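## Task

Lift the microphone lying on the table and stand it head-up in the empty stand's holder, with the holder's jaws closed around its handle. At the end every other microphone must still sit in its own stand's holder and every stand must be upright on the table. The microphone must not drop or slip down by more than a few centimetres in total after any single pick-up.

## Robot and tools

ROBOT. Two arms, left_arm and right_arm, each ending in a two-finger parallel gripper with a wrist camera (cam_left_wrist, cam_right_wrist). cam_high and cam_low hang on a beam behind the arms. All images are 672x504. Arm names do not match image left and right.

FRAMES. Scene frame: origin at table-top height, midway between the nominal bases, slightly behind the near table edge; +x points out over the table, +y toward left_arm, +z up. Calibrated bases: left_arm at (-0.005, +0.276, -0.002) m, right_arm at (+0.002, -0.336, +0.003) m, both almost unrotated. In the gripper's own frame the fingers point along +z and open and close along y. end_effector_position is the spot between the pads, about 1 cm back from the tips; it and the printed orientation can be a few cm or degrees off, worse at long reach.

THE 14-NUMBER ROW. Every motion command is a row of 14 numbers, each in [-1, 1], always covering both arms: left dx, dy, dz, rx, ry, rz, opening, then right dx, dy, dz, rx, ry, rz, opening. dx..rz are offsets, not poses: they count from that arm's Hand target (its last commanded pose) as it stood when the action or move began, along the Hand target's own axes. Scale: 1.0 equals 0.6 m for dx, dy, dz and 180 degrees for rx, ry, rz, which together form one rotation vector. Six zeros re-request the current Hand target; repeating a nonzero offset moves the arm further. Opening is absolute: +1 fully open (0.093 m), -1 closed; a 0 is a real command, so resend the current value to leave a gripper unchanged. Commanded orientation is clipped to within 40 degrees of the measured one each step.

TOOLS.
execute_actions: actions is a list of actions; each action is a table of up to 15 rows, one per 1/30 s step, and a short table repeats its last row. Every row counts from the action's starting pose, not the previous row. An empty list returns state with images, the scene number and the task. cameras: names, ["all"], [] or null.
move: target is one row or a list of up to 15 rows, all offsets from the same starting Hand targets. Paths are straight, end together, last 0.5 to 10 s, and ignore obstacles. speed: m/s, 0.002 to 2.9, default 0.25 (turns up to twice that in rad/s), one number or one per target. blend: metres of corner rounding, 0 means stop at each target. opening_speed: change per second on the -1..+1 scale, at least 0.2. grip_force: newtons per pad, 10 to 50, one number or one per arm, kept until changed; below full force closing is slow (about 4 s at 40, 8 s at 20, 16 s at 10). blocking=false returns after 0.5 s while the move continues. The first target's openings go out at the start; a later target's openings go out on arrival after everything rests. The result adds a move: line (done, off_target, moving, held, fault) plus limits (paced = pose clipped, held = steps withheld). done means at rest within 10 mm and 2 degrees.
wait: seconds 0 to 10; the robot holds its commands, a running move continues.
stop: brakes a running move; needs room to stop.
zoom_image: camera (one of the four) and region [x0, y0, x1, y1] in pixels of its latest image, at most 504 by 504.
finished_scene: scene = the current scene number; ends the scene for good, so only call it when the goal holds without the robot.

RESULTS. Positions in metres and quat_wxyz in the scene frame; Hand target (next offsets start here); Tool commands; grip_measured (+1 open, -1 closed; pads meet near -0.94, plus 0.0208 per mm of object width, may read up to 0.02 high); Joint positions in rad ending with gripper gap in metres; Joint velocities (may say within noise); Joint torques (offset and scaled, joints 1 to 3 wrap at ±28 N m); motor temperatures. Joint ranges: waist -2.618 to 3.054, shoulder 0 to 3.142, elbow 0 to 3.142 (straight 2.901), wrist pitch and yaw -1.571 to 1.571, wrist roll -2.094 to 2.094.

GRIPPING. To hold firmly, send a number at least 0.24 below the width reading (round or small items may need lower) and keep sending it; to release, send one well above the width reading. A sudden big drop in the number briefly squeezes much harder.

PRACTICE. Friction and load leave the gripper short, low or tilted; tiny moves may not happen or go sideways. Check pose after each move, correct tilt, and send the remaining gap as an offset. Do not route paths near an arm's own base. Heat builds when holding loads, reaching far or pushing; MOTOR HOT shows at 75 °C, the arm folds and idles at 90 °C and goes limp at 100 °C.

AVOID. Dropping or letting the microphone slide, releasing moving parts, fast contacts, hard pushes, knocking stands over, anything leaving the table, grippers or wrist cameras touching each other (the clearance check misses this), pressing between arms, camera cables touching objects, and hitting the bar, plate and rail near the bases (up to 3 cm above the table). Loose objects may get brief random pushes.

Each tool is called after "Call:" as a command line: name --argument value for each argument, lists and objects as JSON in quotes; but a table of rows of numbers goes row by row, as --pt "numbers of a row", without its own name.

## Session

Call:
execute_actions --actions '[]'

Scene clock: 0.00 s.
left_arm: end_effector_position=(+0.1933, +0.3625, +0.1966) grip_measured=+1.000 end_effector_quat_wxyz=(+0.537, -0.010, +0.815, +0.219) | right_arm: end_effector_position=(+0.3169, -0.3634, +0.1494) grip_measured=+1.000 end_effector_quat_wxyz=(+0.658, +0.029, +0.751, +0.042)
Joint positions: left_arm=[0.436 0.188 0.421 -0.559 0.021 0.389 0.093] | right_arm=[-0.233 1.045 0.096 0.807 -0.226 0.067 0.093]
Joint velocities: within noise
Joint torques (N m): no reading
Motor temperatures (°C): left_arm=[33 35 39 35 31 33 30] | right_arm=[32 47 42 32 31 32 31]
Heat: left arm: 39 °C; right arm: 47 °C.
Hand target: left_arm +0.1939, +0.3621, +0.2027; +0.544, -0.010, +0.810, +0.219 | right_arm +0.3199, -0.3634, +0.1613; +0.672, +0.023, +0.739, +0.040
Tool commands: left_gripper/opening=+1.0 right_gripper/opening=+1.0

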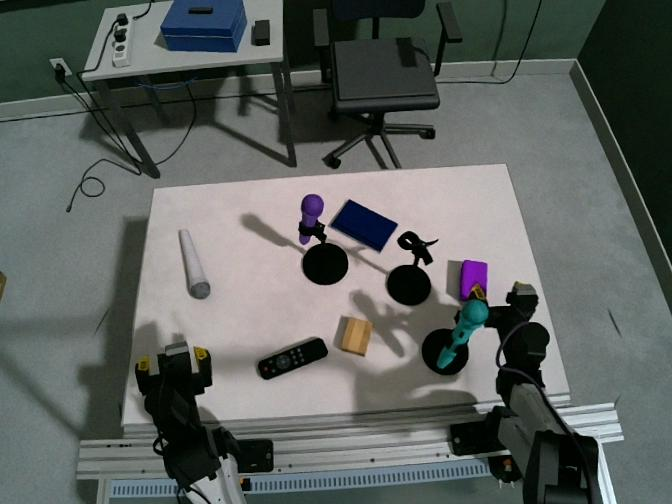

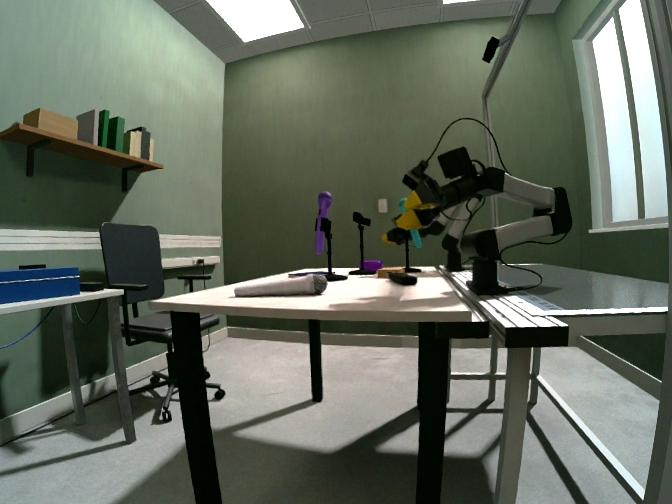

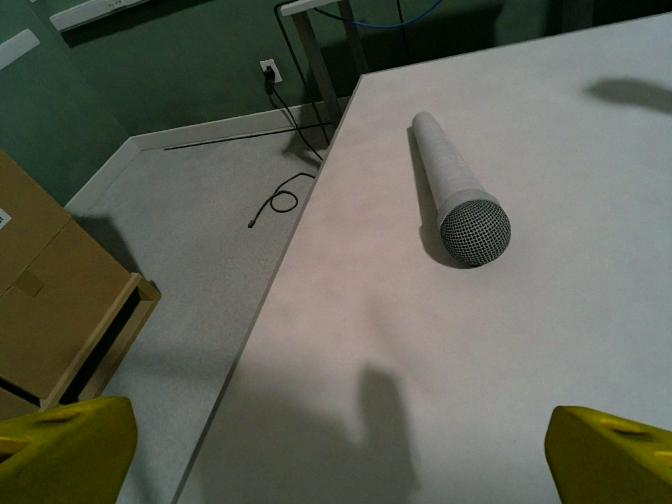

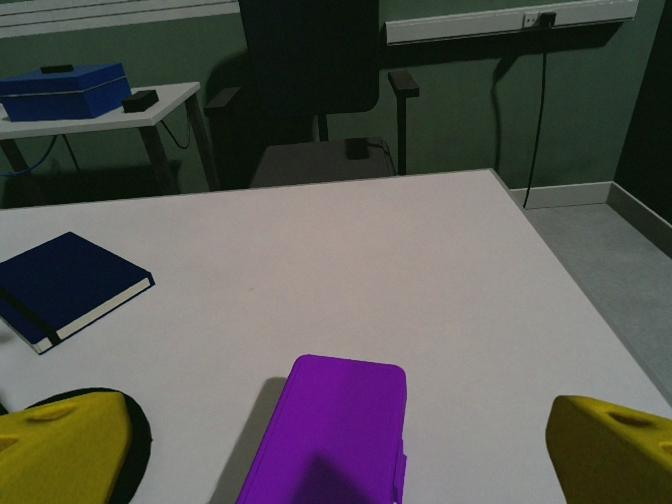

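Call:
move --target '[-0.102,-0.095,0.469,0.093,0.389,-0.075,1,0,0,0,0,0,0,1]' --cameras '["cam_high","cam_left_wrist"]'

Call:
zoom_image --camera "cam_high" --region '[280, 180, 480, 320]'

Scene clock: 73.57 s.
left_arm: end_effector_position=(+0.4794, +0.3994, +0.1487) grip_measured=+1.000 end_effector_quat_wxyz=(+0.097, -0.137, +0.986, +0.016) | right_arm: end_effector_position=(+0.3169, -0.3634, +0.1494) grip_measured=+1.000 end_effector_quat_wxyz=(+0.658, +0.029, +0.751, +0.042)
Joint positions: left_arm=[0.254 2.437 2.634 -1.563 -0.02 -0.033 0.093] | right_arm=[-0.233 1.045 0.096 0.807 -0.226 0.067 0.093]
Joint torques (N m): left_arm=[1.01 -15.01 8.96 0.53 0.12 -0.01] | right_arm=[0.54 -1.88 6.13 2.51 -0.07 -0.13]
Motor temperatures (°C): left_arm=[33 37 44 46 31 33 30] | right_arm=[32 46 48 42 31 32 31]
Heat: left arm: 46 °C; right arm: 48 °C.
Hand target: left_arm +0.4802, +0.3998, +0.1496; +0.000, -0.148, +0.989, -0.001 | right_arm +0.3199, -0.3634, +0.1613; +0.672, +0.023, +0.739, +0.040
Off the commanded pose: left_arm 0.001 m, 11 deg | right_arm 0.012 m, 2 deg.
joint sent to its limit (left arm) — joint 4 (wrist pitch), lower limit. The joint targets are off in orientation, not in position.
move: off_target (left_arm, right_arm)
Images, in order (width x height): cam_high 672x504, cam_left_wrist 672x504.

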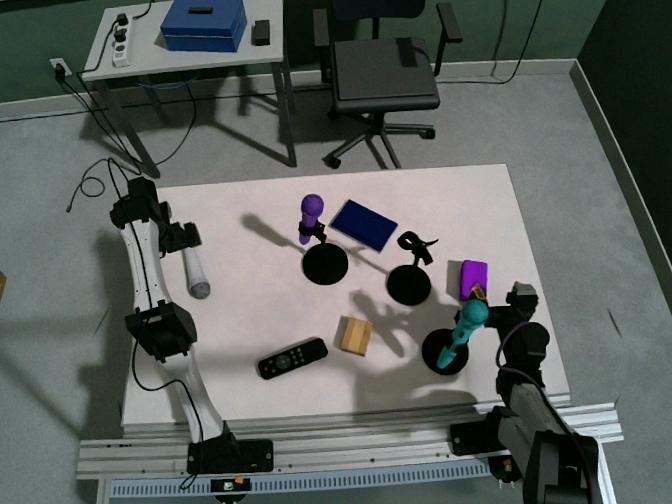

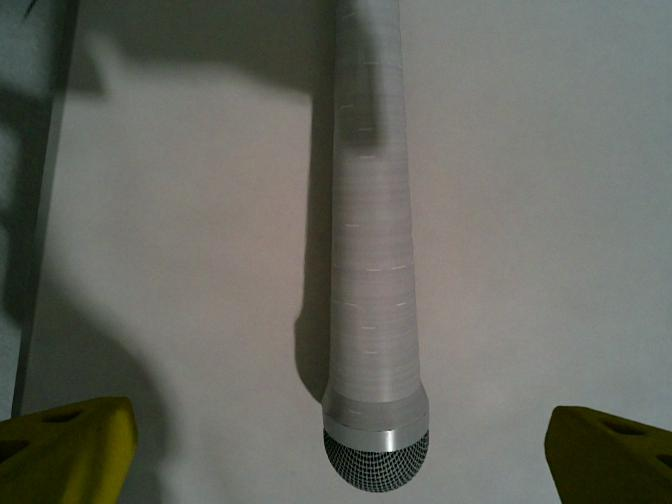

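Scaled by 2.520.

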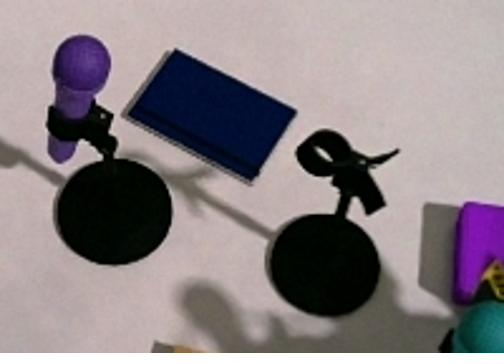

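Call:
move --pt "0.039 -0.03 0.08 0 0 0 1 0 0 0 0 0 0 1" --pt "0.039 -0.03 0.203 0 0 0 1 0 0 0 0 0 0 1" --speed '[0.2,0.12]' --cameras '["cam_left_wrist"]'

Scene clock: 97.23 s.
left_arm: end_effector_position=(+0.4600, +0.3780, +0.0295) grip_measured=+1.000 end_effector_quat_wxyz=(-0.005, -0.146, +0.989, +0.002) | right_arm: end_effector_position=(+0.3169, -0.3634, +0.1494) grip_measured=+1.000 end_effector_quat_wxyz=(+0.658, +0.029, +0.751, +0.042)
Joint positions: left_arm=[0.224 2.458 2.204 -1.321 -0.012 -0.081 0.093] | right_arm=[-0.233 1.045 0.096 0.807 -0.226 0.067 0.093]
Joint torques (N m): left_arm=[0.06 -16.75 6.22 0.41 0.1 0.04] | right_arm=[0.36 -1.63 6.16 2.52 -0.03 -0.11]
Motor temperatures (°C): left_arm=[33 47 45 40 31 33 30] | right_arm=[32 45 48 43 31 32 30]
Heat: left arm: 47 °C; right arm: 48 °C.
Hand target: left_arm +0.4633, +0.3756, +0.0279; +0.001, -0.148, +0.989, -0.001 | right_arm +0.3199, -0.3634, +0.1613; +0.672, +0.023, +0.739, +0.040
Off the commanded pose: left_arm 0.004 m, 1 deg | right_arm 0.012 m, 2 deg.
move: off_target (right_arm)
Images, in order (width x height): cam_left_wrist 672x504.

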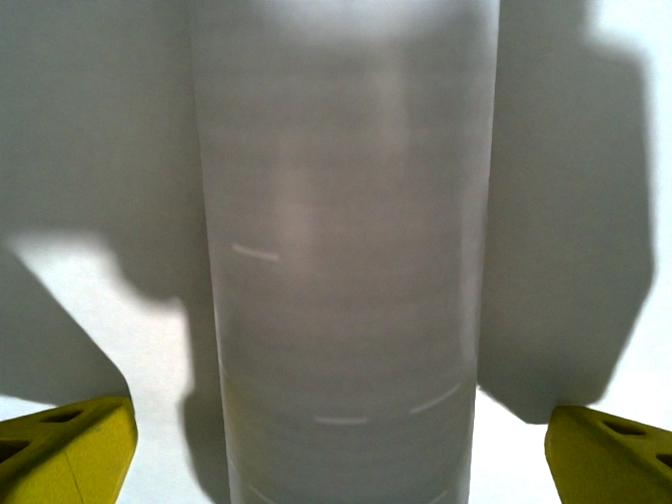

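Call:
move --pt "0 0 0 0 0 0 -0.9 0 0 0 0 0 0 1" --pt "0 0 -0.1 0 0 0 -0.9 0 0 0 0 0 0 1" --pt "0.228 -0.045 -0.1 0 0 -0.422 -0.9 0 0 0 0 0 0 1" --pt "0.228 -0.045 0 0 0 -0.422 -0.9 0 0 0 0 0 0 1" --speed '[0.15,0.15,0.25,0.06]' --blend '[0,0.02,0.02,0]' --opening_speed 1.2 --cameras '["cam_high","cam_low","cam_left_wrist"]'

Scene clock: 112.93 s.
left_arm: end_effector_position=(+0.3379, +0.3108, +0.0285) grip_measured=-0.231 end_effector_quat_wxyz=(+0.005, +0.722, -0.692, +0.000) | right_arm: end_effector_position=(+0.3169, -0.3634, +0.1494) grip_measured=+1.000 end_effector_quat_wxyz=(+0.658, +0.029, +0.751, +0.042)
Joint positions: left_arm=[0.113 1.912 1.317 -0.977 -0.002 -1.512 0.034] | right_arm=[-0.233 1.045 0.096 0.807 -0.226 0.067 0.093]
Joint torques (N m): left_arm=[-0.03 -10.92 6.31 0.25 -0.1 0.01] | right_arm=[0.24 -1.52 6.22 2.54 -0.04 -0.05]
Motor temperatures (°C): left_arm=[33 58 44 38 31 33 31] | right_arm=[32 45 49 43 31 32 30]
Heat: left arm: 58 °C; right arm: 49 °C.
Hand target: left_arm +0.3404, +0.3098, +0.0278; +0.000, +0.725, -0.689, +0.001 | right_arm +0.3199, -0.3634, +0.1613; +0.672, +0.023, +0.739, +0.040
Off the commanded pose: left_arm 0.003 m, 1 deg | right_arm 0.012 m, 2 deg.
move: off_target (right_arm)
Images, in order (width x height): cam_high 672x504, cam_low 672x504, cam_left_wrist 672x504.

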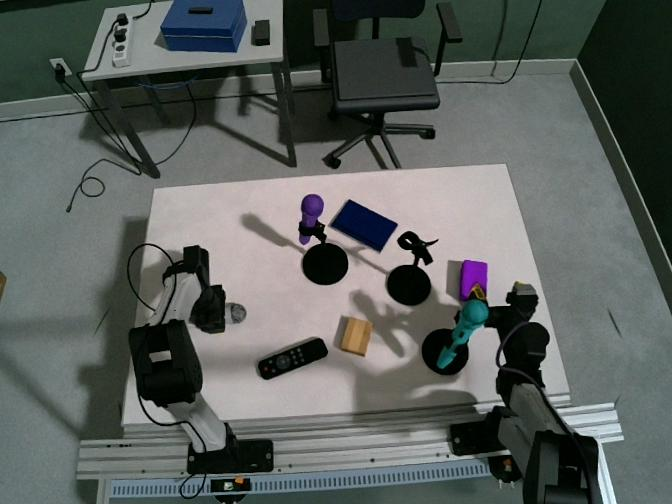

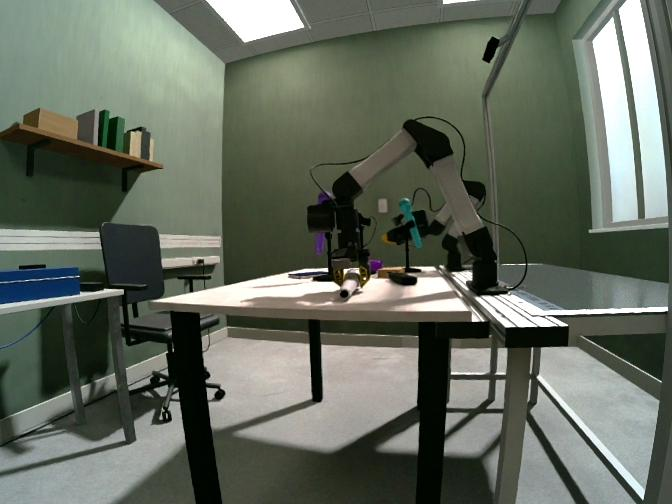

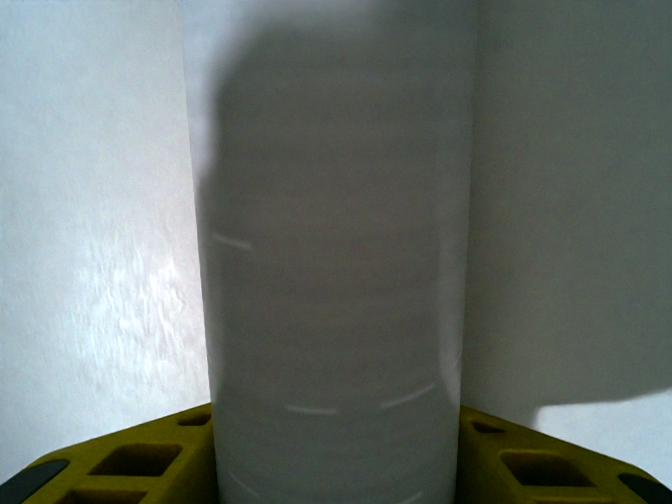

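Call:
move --pt "0 0 0 0 0 0 1 0 0 0 0 0 0 1" --pt "0 0 -0.17 0 0 0 1 0 0 0 0 0 0 1" --pt "0.03 0 -0.2 -0.087 0 0.4925 1 0 0 0 0 0 0 1" --pt "0.065 0.002 -0.12 -0.174 0 0.985 1 0 0 0 0 0 0 1" --speed '[0.15,0.25,0.5,0.5]' --blend '[0,0.02,0.02,0]' --opening_speed 1.2 --cameras '["cam_high","cam_left_wrist"]'

Scene clock: 135.53 s.
left_arm: end_effector_position=(+0.3405, +0.2702, +0.0898) grip_measured=+1.000 end_effector_quat_wxyz=(-0.136, +0.674, +0.718, +0.107) | right_arm: end_effector_position=(+0.3169, -0.3634, +0.1494) grip_measured=+1.000 end_effector_quat_wxyz=(+0.658, +0.029, +0.751, +0.042)
Joint positions: left_arm=[-0.169 1.948 1.572 -1.309 -0.339 1.305 0.093] | right_arm=[-0.233 1.045 0.096 0.807 -0.226 0.067 0.093]
Joint torques (N m): left_arm=[0.28 -14.95 5.97 -0.07 -0.24 0.2] | right_arm=[0.31 -1.77 6.28 2.55 -0.07 -0.09]
Motor temperatures (°C): left_arm=[33 55 43 37 31 33 31] | right_arm=[32 45 49 44 31 32 30]
Heat: left arm: 55 °C; right arm: 49 °C.
Hand target: left_arm +0.3410, +0.2709, +0.0999; -0.125, +0.678, +0.714, +0.120 | right_arm +0.3199, -0.3634, +0.1613; +0.672, +0.023, +0.739, +0.040
Off the commanded pose: left_arm 0.010 m, 2 deg | right_arm 0.012 m, 2 deg.
move: off_target (right_arm)
Images, in order (width x height): cam_high 672x504, cam_left_wrist 672x504.

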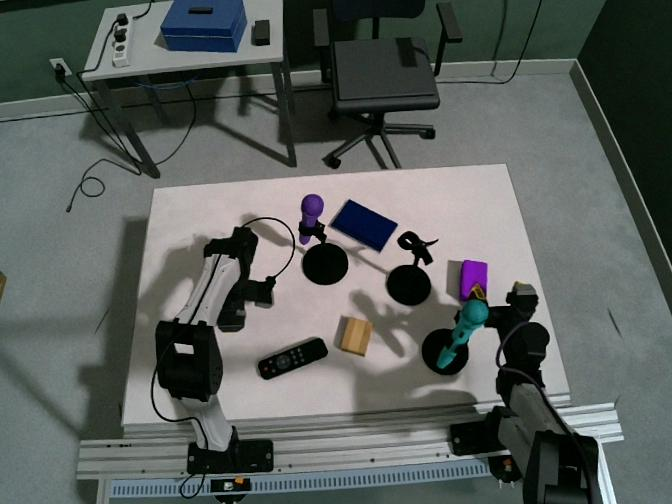

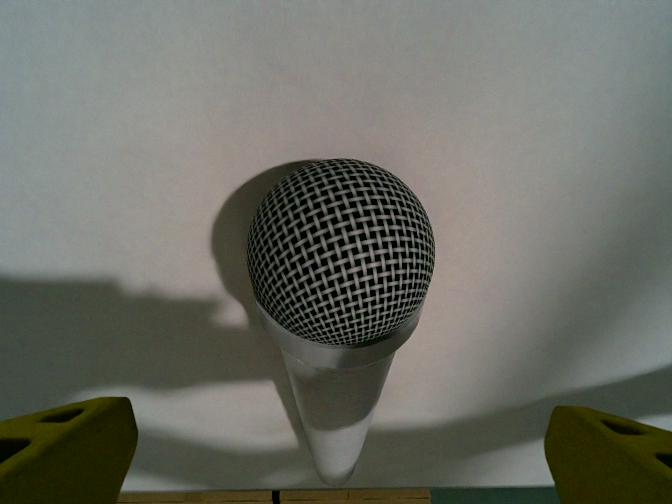

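Call:
move --pt "-0.0365 0 0.1 0 0 0 1 0 0 0 0 0 0 1" --pt "-0.0365 0 0.1 0 0 0 -0.6 0 0 0 0 0 0 1" --speed 0.12 --opening_speed 1 --cameras '["cam_left_wrist"]'

Call:
move --pt "0.122 0 -0.335 0 0 0 -0.6 0 0 0 0 0 0 1" --pt "-0.0335 -0.083 -0.729 -0.109 -0.476 -0.234 -0.6 0 0 0 0 0 0 1" --blend '[0.05,0]' --cameras '["all"]'

Scene clock: 160.50 s.
left_arm: end_effector_position=(+0.3402, +0.2698, +0.0399) grip_measured=-0.046 end_effector_quat_wxyz=(-0.121, +0.672, +0.721, +0.117) | right_arm: end_effector_position=(+0.3169, -0.3634, +0.1494) grip_measured=+1.000 end_effector_quat_wxyz=(+0.658, +0.029, +0.751, +0.042)
Joint positions: left_arm=[-0.169 1.96 1.387 -1.076 -0.339 1.306 0.043] | right_arm=[-0.233 1.045 0.096 0.807 -0.226 0.067 0.093]
Joint torques (N m): left_arm=[0.47 -10.45 5.63 0.05 -0.26 0.24] | right_arm=[0.38 -1.78 6.28 2.54 -0.1 -0.09]
Motor temperatures (°C): left_arm=[33 55 42 36 31 33 31] | right_arm=[32 44 49 45 31 32 30]
Heat: left arm: 55 °C; right arm: 49 °C.
Hand target: left_arm +0.3411, +0.2708, +0.0360; -0.125, +0.678, +0.714, +0.120 | right_arm +0.3199, -0.3634, +0.1613; +0.672, +0.023, +0.739, +0.040
Off the commanded pose: left_arm 0.004 m, 1 deg | right_arm 0.012 m, 2 deg.
move: off_target (right_arm)
Images, in order (width x height): cam_left_wrist 672x504.

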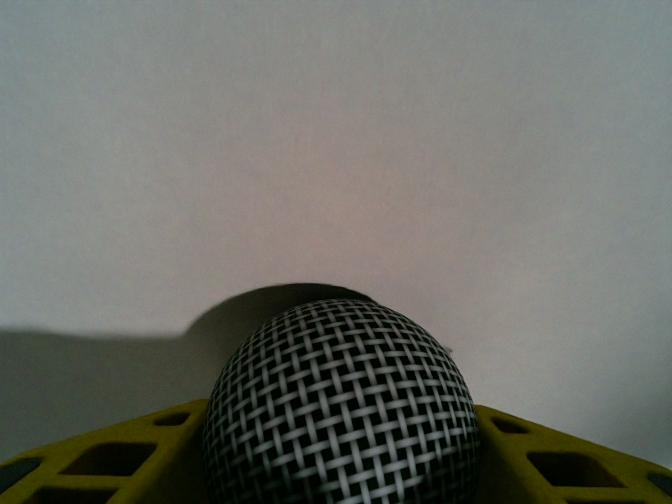

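Scene clock: 166.03 s.
left_arm: end_effector_position=(+0.2974, +0.1032, +0.4096) grip_measured=-0.050 end_effector_quat_wxyz=(+0.478, +0.316, +0.790, -0.218) | right_arm: end_effector_position=(+0.3169, -0.3634, +0.1494) grip_measured=+1.000 end_effector_quat_wxyz=(+0.658, +0.029, +0.751, +0.042)
Joint positions: left_arm=[-0.322 1.285 1.716 -0.947 0.416 0.188 0.043] | right_arm=[-0.233 1.045 0.096 0.807 -0.226 0.067 0.093]
Joint torques (N m): left_arm=[0.09 -7.56 7.16 3.26 0.11 0.06] | right_arm=[0.32 -1.81 6.34 2.53 -0.08 -0.05]
Motor temperatures (°C): left_arm=[33 55 43 37 31 33 31] | right_arm=[32 44 49 45 31 32 30]
Heat: left arm: 55 °C; right arm: 49 °C.
Hand target: left_arm +0.2996, +0.1003, +0.4402; +0.531, +0.313, +0.756, -0.221 | right_arm +0.3199, -0.3634, +0.1613; +0.672, +0.023, +0.739, +0.040
Off the commanded pose: left_arm 0.031 m, 7 deg | right_arm 0.012 m, 2 deg.
move: off_target (left_arm, right_arm)

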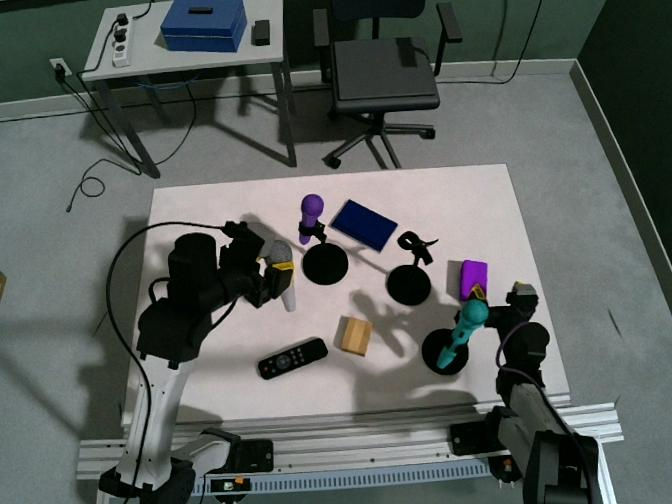

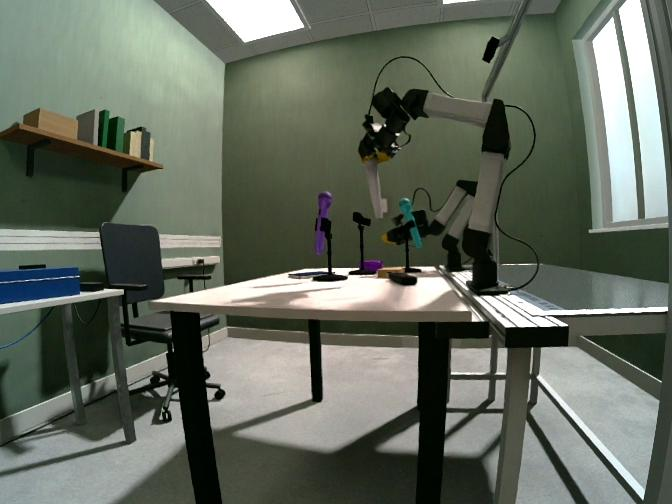

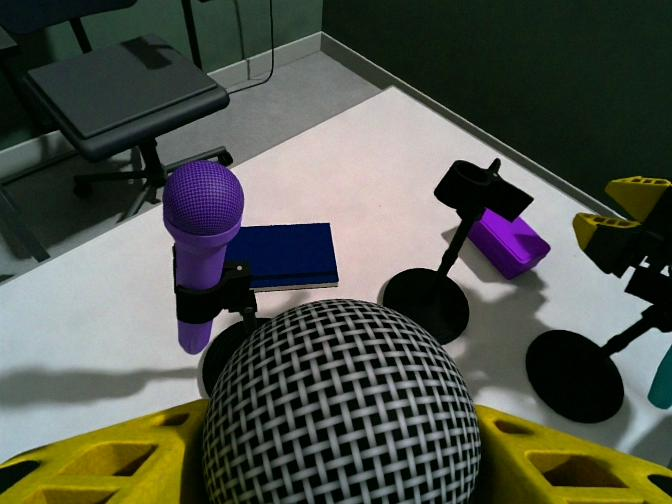

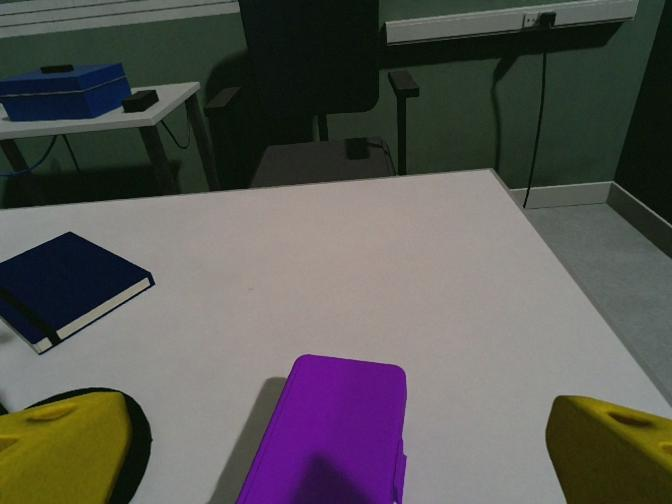

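Call:
move --target '[-0.217,-0.195,0.384,-0.0045,-0.037,0.0126,-0.6,0,0,0,0,0,0,1]' --cameras '["all"]'

Call:
zoom_image --camera "cam_low" --region '[310, 130, 420, 280]'

Call:
zoom_image --camera "cam_high" --region '[340, 160, 480, 310]'

Scene clock: 194.57 s.
left_arm: end_effector_position=(+0.4026, -0.1645, +0.4368) grip_measured=-0.050 end_effector_quat_wxyz=(+0.577, +0.318, +0.721, -0.216) | right_arm: end_effector_position=(+0.3169, -0.3634, +0.1494) grip_measured=+1.000 end_effector_quat_wxyz=(+0.658, +0.029, +0.751, +0.042)
Joint positions: left_arm=[-0.841 2.273 2.831 -0.804 -0.08 0.048 0.043] | right_arm=[-0.233 1.045 0.096 0.807 -0.226 0.067 0.093]
Joint torques (N m): left_arm=[0.18 -16.34 10.56 3.46 -0.08 0.11] | right_arm=[0.28 -1.73 6.38 2.56 -0.08 -0.1]
Motor temperatures (°C): left_arm=[33 50 43 49 31 33 33] | right_arm=[32 44 49 45 31 32 30]
Heat: left arm: 50 °C; right arm: 49 °C.
Hand target: left_arm +0.4009, -0.1671, +0.4845; +0.580, +0.311, +0.719, -0.222 | right_arm +0.3199, -0.3634, +0.1613; +0.672, +0.023, +0.739, +0.040
Off the commanded pose: left_arm 0.048 m, 1 deg | right_arm 0.012 m, 2 deg.
elbow stopped short (left arm): the move would have taken joint 3 (elbow) straighter than the controller allows.
move: off_target (left_arm, right_arm)

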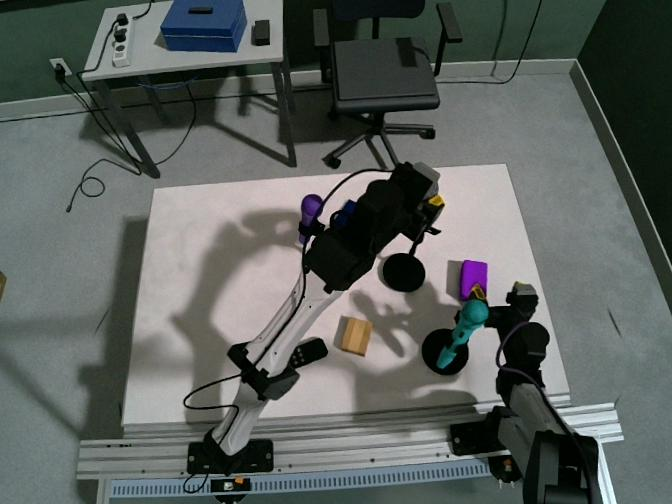

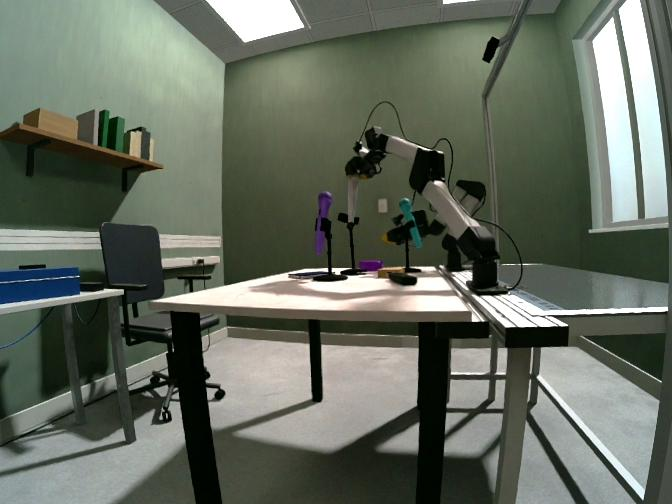

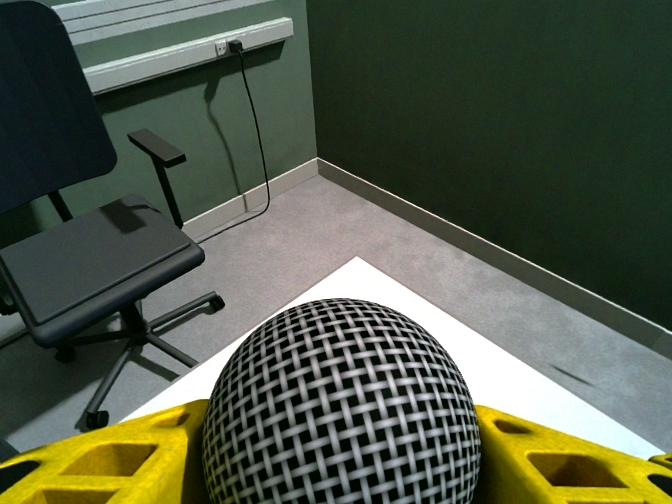

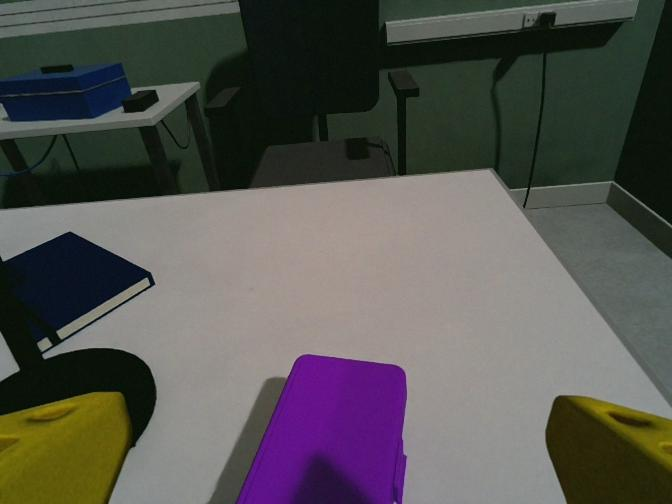

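Scaled by 3.360.

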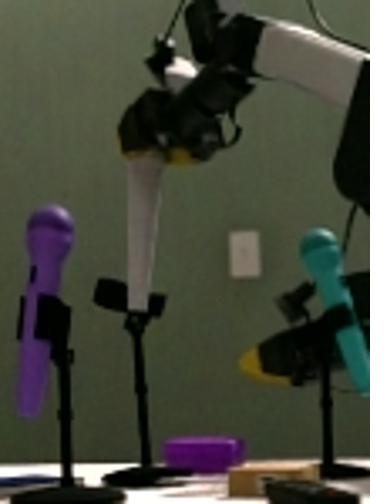

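Scaled by 3.360.

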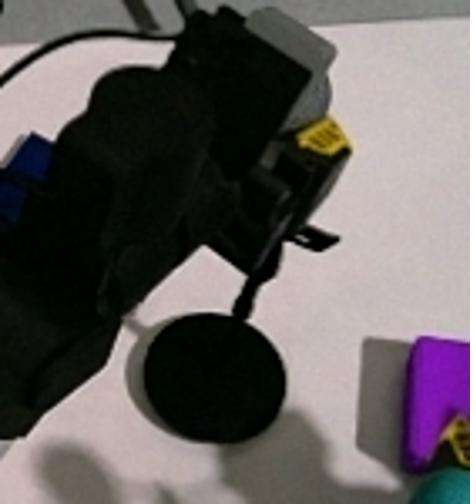

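Call:
move --target '[-0.006,0.02,-0.189,0,0,0,-0.6,0,0,0,0,0,0,1]' --speed 0.12 --cameras '["all"]'

Call:
zoom_image --camera "cam_low" --region '[310, 130, 420, 280]'

Call:
zoom_image --camera "cam_high" --region '[340, 160, 480, 310]'

Scene clock: 209.67 s.
left_arm: end_effector_position=(+0.3434, -0.0984, +0.4776) grip_measured=-0.050 end_effector_quat_wxyz=(+0.548, +0.330, +0.740, -0.208) | right_arm: end_effector_position=(+0.3169, -0.3634, +0.1494) grip_measured=+1.000 end_effector_quat_wxyz=(+0.658, +0.029, +0.751, +0.042)
Joint positions: left_arm=[-0.841 2.004 2.688 -1.005 -0.071 0.045 0.043] | right_arm=[-0.233 1.045 0.096 0.807 -0.226 0.067 0.093]
Joint torques (N m): left_arm=[0.4 -17.02 7.61 2.53 -0.04 0.02] | right_arm=[0.25 -1.59 6.31 2.53 -0.08 -0.09]
Motor temperatures (°C): left_arm=[33 58 46 53 31 33 33] | right_arm=[32 44 50 46 31 32 30]
Heat: left arm: 58 °C; right arm: 50 °C.
Hand target: left_arm +0.3309, -0.0819, +0.5145; +0.580, +0.311, +0.719, -0.223 | right_arm +0.3199, -0.3634, +0.1613; +0.672, +0.023, +0.739, +0.040
Off the commanded pose: left_arm 0.042 m, 5 deg | right_arm 0.012 m, 2 deg.
move: off_target (left_arm, right_arm)

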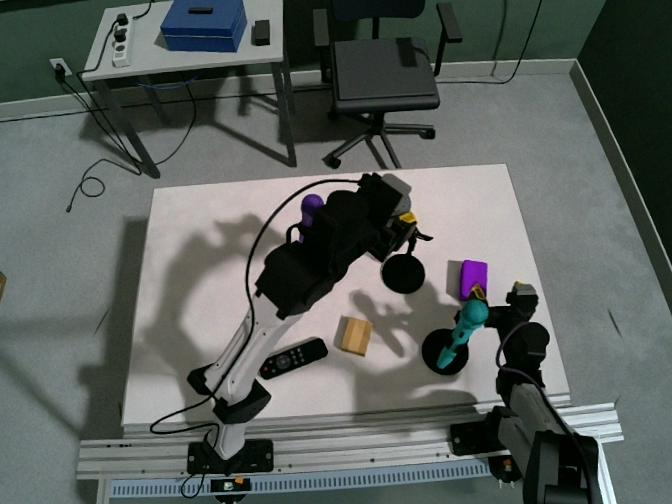

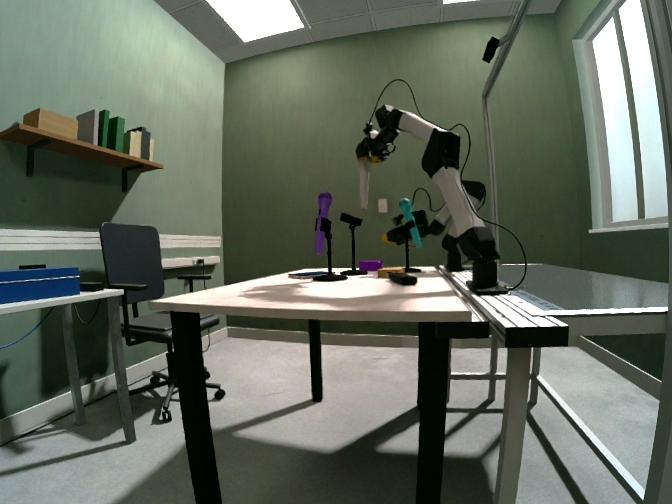

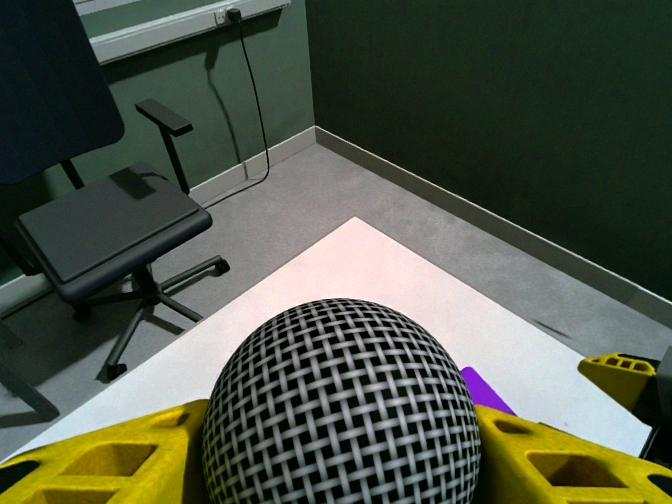

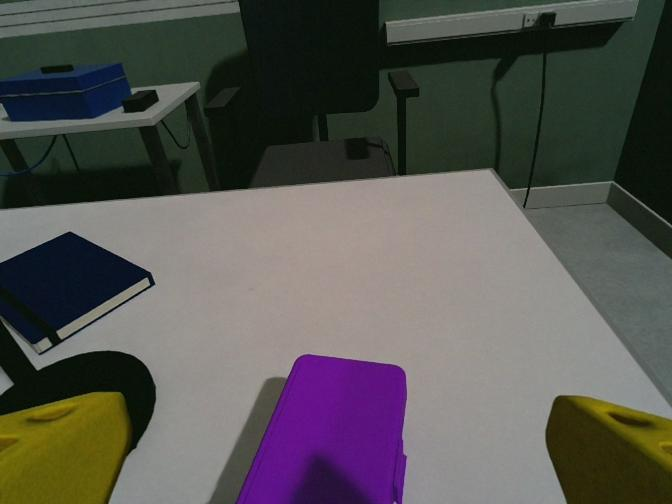

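Scaled by 3.360.

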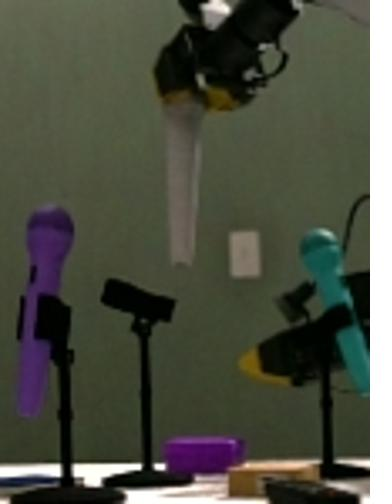

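Scaled by 3.360.

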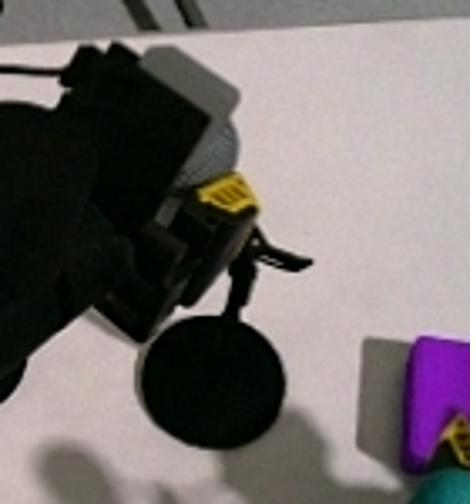

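Call:
move --target '[0.15,0.139,-0.21,0,0.04,0,-0.6,0,0,0,0,0,0,1]' --cameras '["cam_high","cam_left_wrist"]'

Call:
zoom_image --camera "cam_high" --region '[340, 180, 480, 310]'

Call:
zoom_image --camera "cam_left_wrist" --region '[340, 100, 600, 350]'

Scene clock: 221.73 s.
left_arm: end_effector_position=(+0.2892, +0.0824, +0.4313) grip_measured=-0.050 end_effector_quat_wxyz=(+0.487, +0.319, +0.789, -0.194) | right_arm: end_effector_position=(+0.3169, -0.3634, +0.1494) grip_measured=+1.000 end_effector_quat_wxyz=(+0.658, +0.029, +0.751, +0.042)
Joint positions: left_arm=[-0.462 1.331 1.849 -1.005 0.253 0.148 0.043] | right_arm=[-0.233 1.045 0.096 0.807 -0.226 0.067 0.093]
Joint torques (N m): left_arm=[0.96 -6.97 7.24 3.28 0.3 0.22] | right_arm=[0.31 -1.69 6.17 2.52 -0.07 -0.09]
Motor temperatures (°C): left_arm=[33 59 45 52 31 33 33] | right_arm=[32 44 50 46 31 32 30]
Heat: left arm: 59 °C; right arm: 50 °C.
Hand target: left_arm +0.2902, +0.0799, +0.4591; +0.534, +0.325, +0.754, -0.202 | right_arm +0.3199, -0.3634, +0.1613; +0.672, +0.023, +0.739, +0.040
Off the commanded pose: left_arm 0.028 m, 7 deg | right_arm 0.012 m, 2 deg.
move: off_target (left_arm, right_arm)
Images, in order (width x height): cam_high 672x504, cam_left_wrist 672x504.

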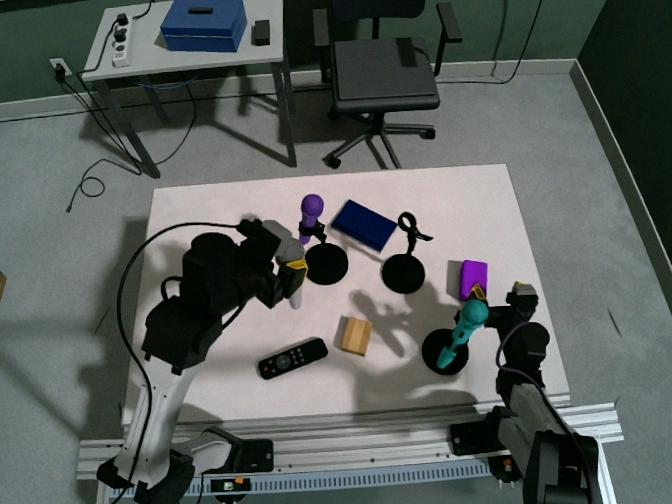

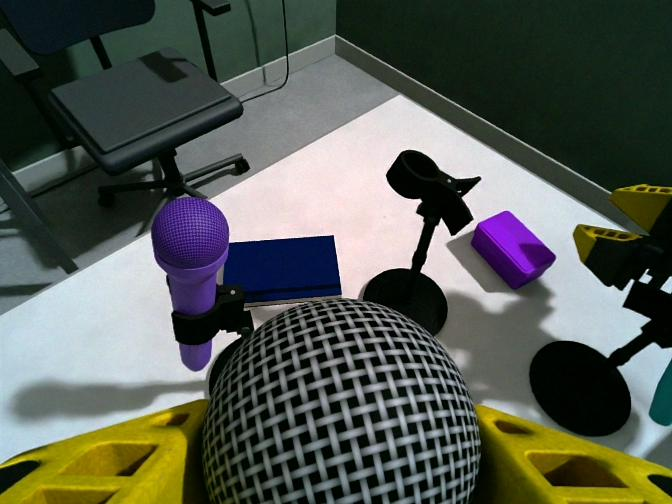

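Scaled by 3.600.

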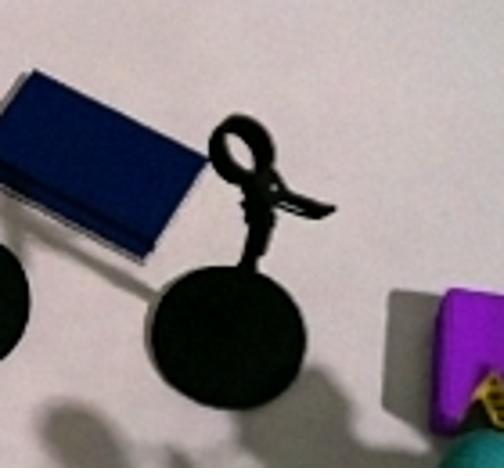

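Scaled by 1.938.

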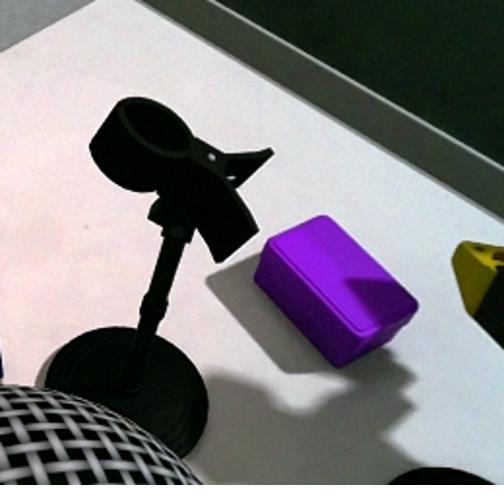

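Call:
move --target '[-0.209,-0.215,0.293,0.028,-0.031,0.097,-0.6,0,0,0,0,0,0,1]' --cameras '["cam_high","cam_low","cam_left_wrist"]'

Call:
zoom_image --camera "cam_low" --region '[310, 130, 420, 280]'

Call:
zoom_image --camera "cam_high" --region '[340, 160, 480, 310]'

Scene clock: 294.60 s.
left_arm: end_effector_position=(+0.3436, -0.1596, +0.4581) grip_measured=-0.050 end_effector_quat_wxyz=(+0.572, +0.447, +0.666, -0.174) | right_arm: end_effector_position=(+0.3169, -0.3634, +0.1494) grip_measured=+1.000 end_effector_quat_wxyz=(+0.658, +0.029, +0.751, +0.042)
Joint positions: left_arm=[-0.899 2.176 2.834 -0.951 -0.026 0.298 0.043] | right_arm=[-0.233 1.045 0.096 0.807 -0.226 0.067 0.093]
Joint torques (N m): left_arm=[0.35 -15.39 9.51 3.59 -0.17 0.28] | right_arm=[0.31 -1.77 6.32 2.54 -0.06 -0.09]
Motor temperatures (°C): left_arm=[33 48 45 61 31 33 34] | right_arm=[32 43 50 47 31 32 30]
Heat: left arm: 61 °C; right arm: 50 °C.
Hand target: left_arm +0.3452, -0.1602, +0.5099; +0.580, +0.448, +0.660, -0.167 | right_arm +0.3199, -0.3634, +0.1613; +0.672, +0.023, +0.739, +0.040
Off the commanded pose: left_arm 0.052 m, 1 deg | right_arm 0.012 m, 2 deg.
elbow stopped short (left arm): the move would have taken joint 3 (elbow) straighter than the controller allows.
move: off_target (left_arm, right_arm)
Images, in order (width x height): cam_high 672x504, cam_low 672x504, cam_left_wrist 672x504.

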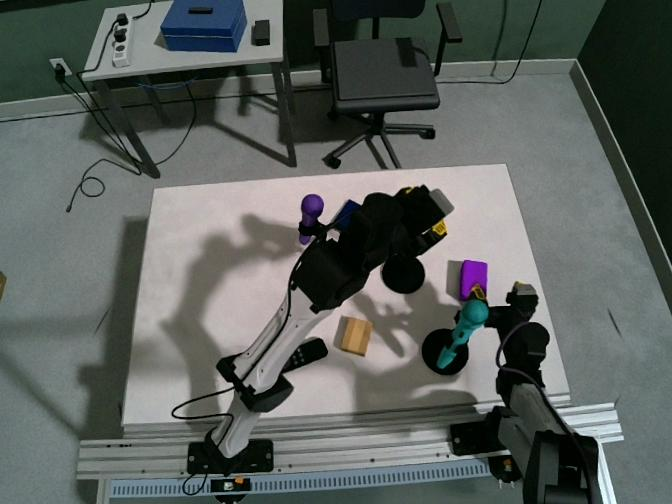

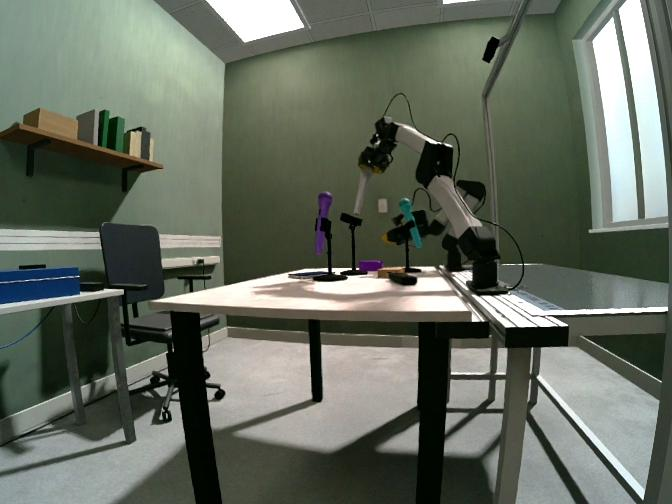

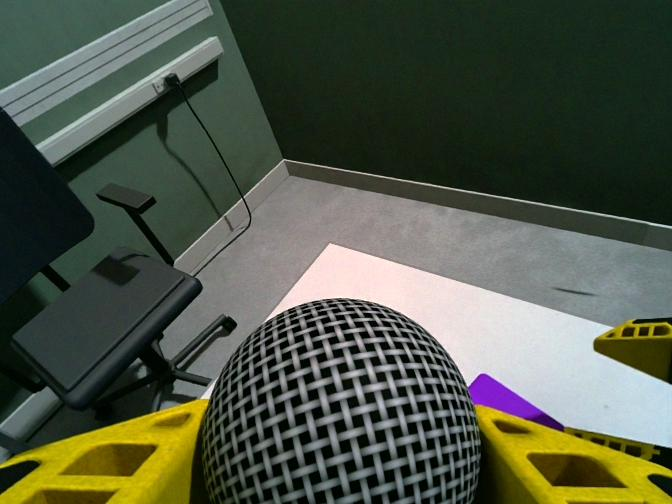

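Scaled by 3.360.

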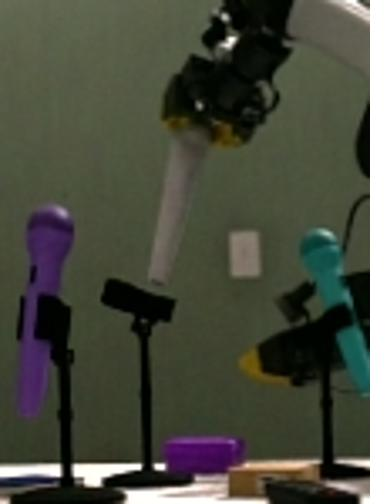

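Scaled by 3.360.

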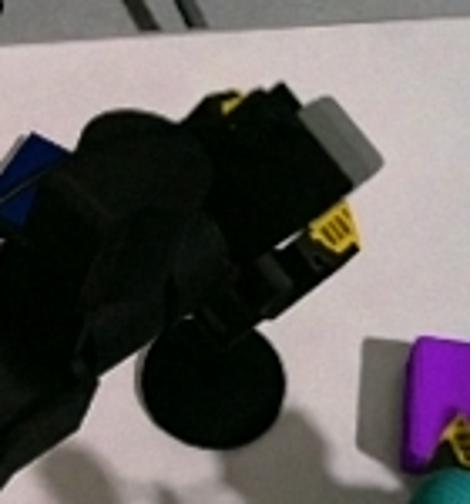

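Call:
move --pt "0.046 -0.006 -0.16 0 0 0 -0.6 0 0 0 0 0 0 1" --pt "0.486 0.072 -0.273 0.109 0.511 -0.023 -0.6 0 0 0 0 0 0 1" --pt "0.883 -0.031 -0.136 0.109 0.511 -0.023 -0.6 0 0 0 0 0 0 1" --speed '[0.2,0.4,0.1]' --blend '[0.03,0.02,0]' --cameras '["cam_high","cam_low"]'

Scene clock: 347.90 s.
left_arm: end_effector_position=(+0.3215, +0.0944, +0.0413) grip_measured=-0.051 end_effector_quat_wxyz=(-0.140, +0.500, +0.851, +0.079) | right_arm: end_effector_position=(+0.3169, -0.3634, +0.1494) grip_measured=+1.000 end_effector_quat_wxyz=(+0.658, +0.029, +0.751, +0.042)
Joint positions: left_arm=[-0.564 2.284 1.885 -1.464 -0.153 0.461 0.043] | right_arm=[-0.233 1.045 0.096 0.807 -0.226 0.067 0.093]
Joint torques (N m): left_arm=[0.96 -14.06 5.87 -0.74 -0.2 0.05] | right_arm=[0.21 -1.78 6.23 2.53 -0.08 -0.1]
Motor temperatures (°C): left_arm=[33 68 45 59 31 33 35] | right_arm=[32 42 50 47 31 32 30]
Heat: left arm: 68 °C; right arm: 50 °C.
Hand target: left_arm +0.3193, +0.1005, +0.0419; -0.151, +0.492, +0.853, +0.087 | right_arm +0.3199, -0.3634, +0.1613; +0.672, +0.023, +0.739, +0.040
Off the commanded pose: left_arm 0.006 m, 2 deg | right_arm 0.012 m, 2 deg.
move: off_target (right_arm)
Images, in order (width x height): cam_high 672x504, cam_low 672x504.

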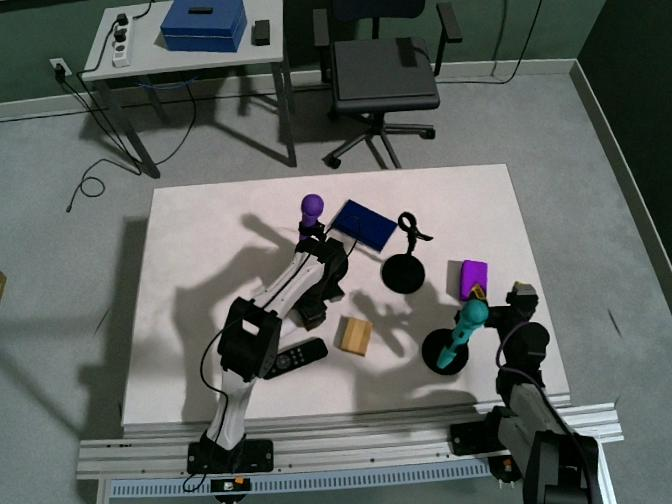

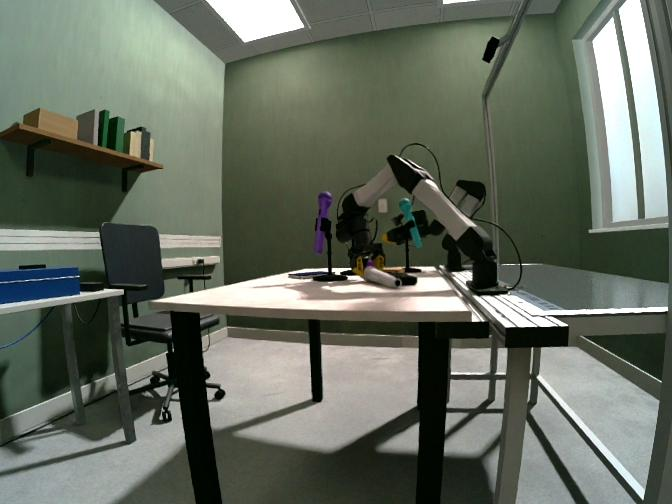

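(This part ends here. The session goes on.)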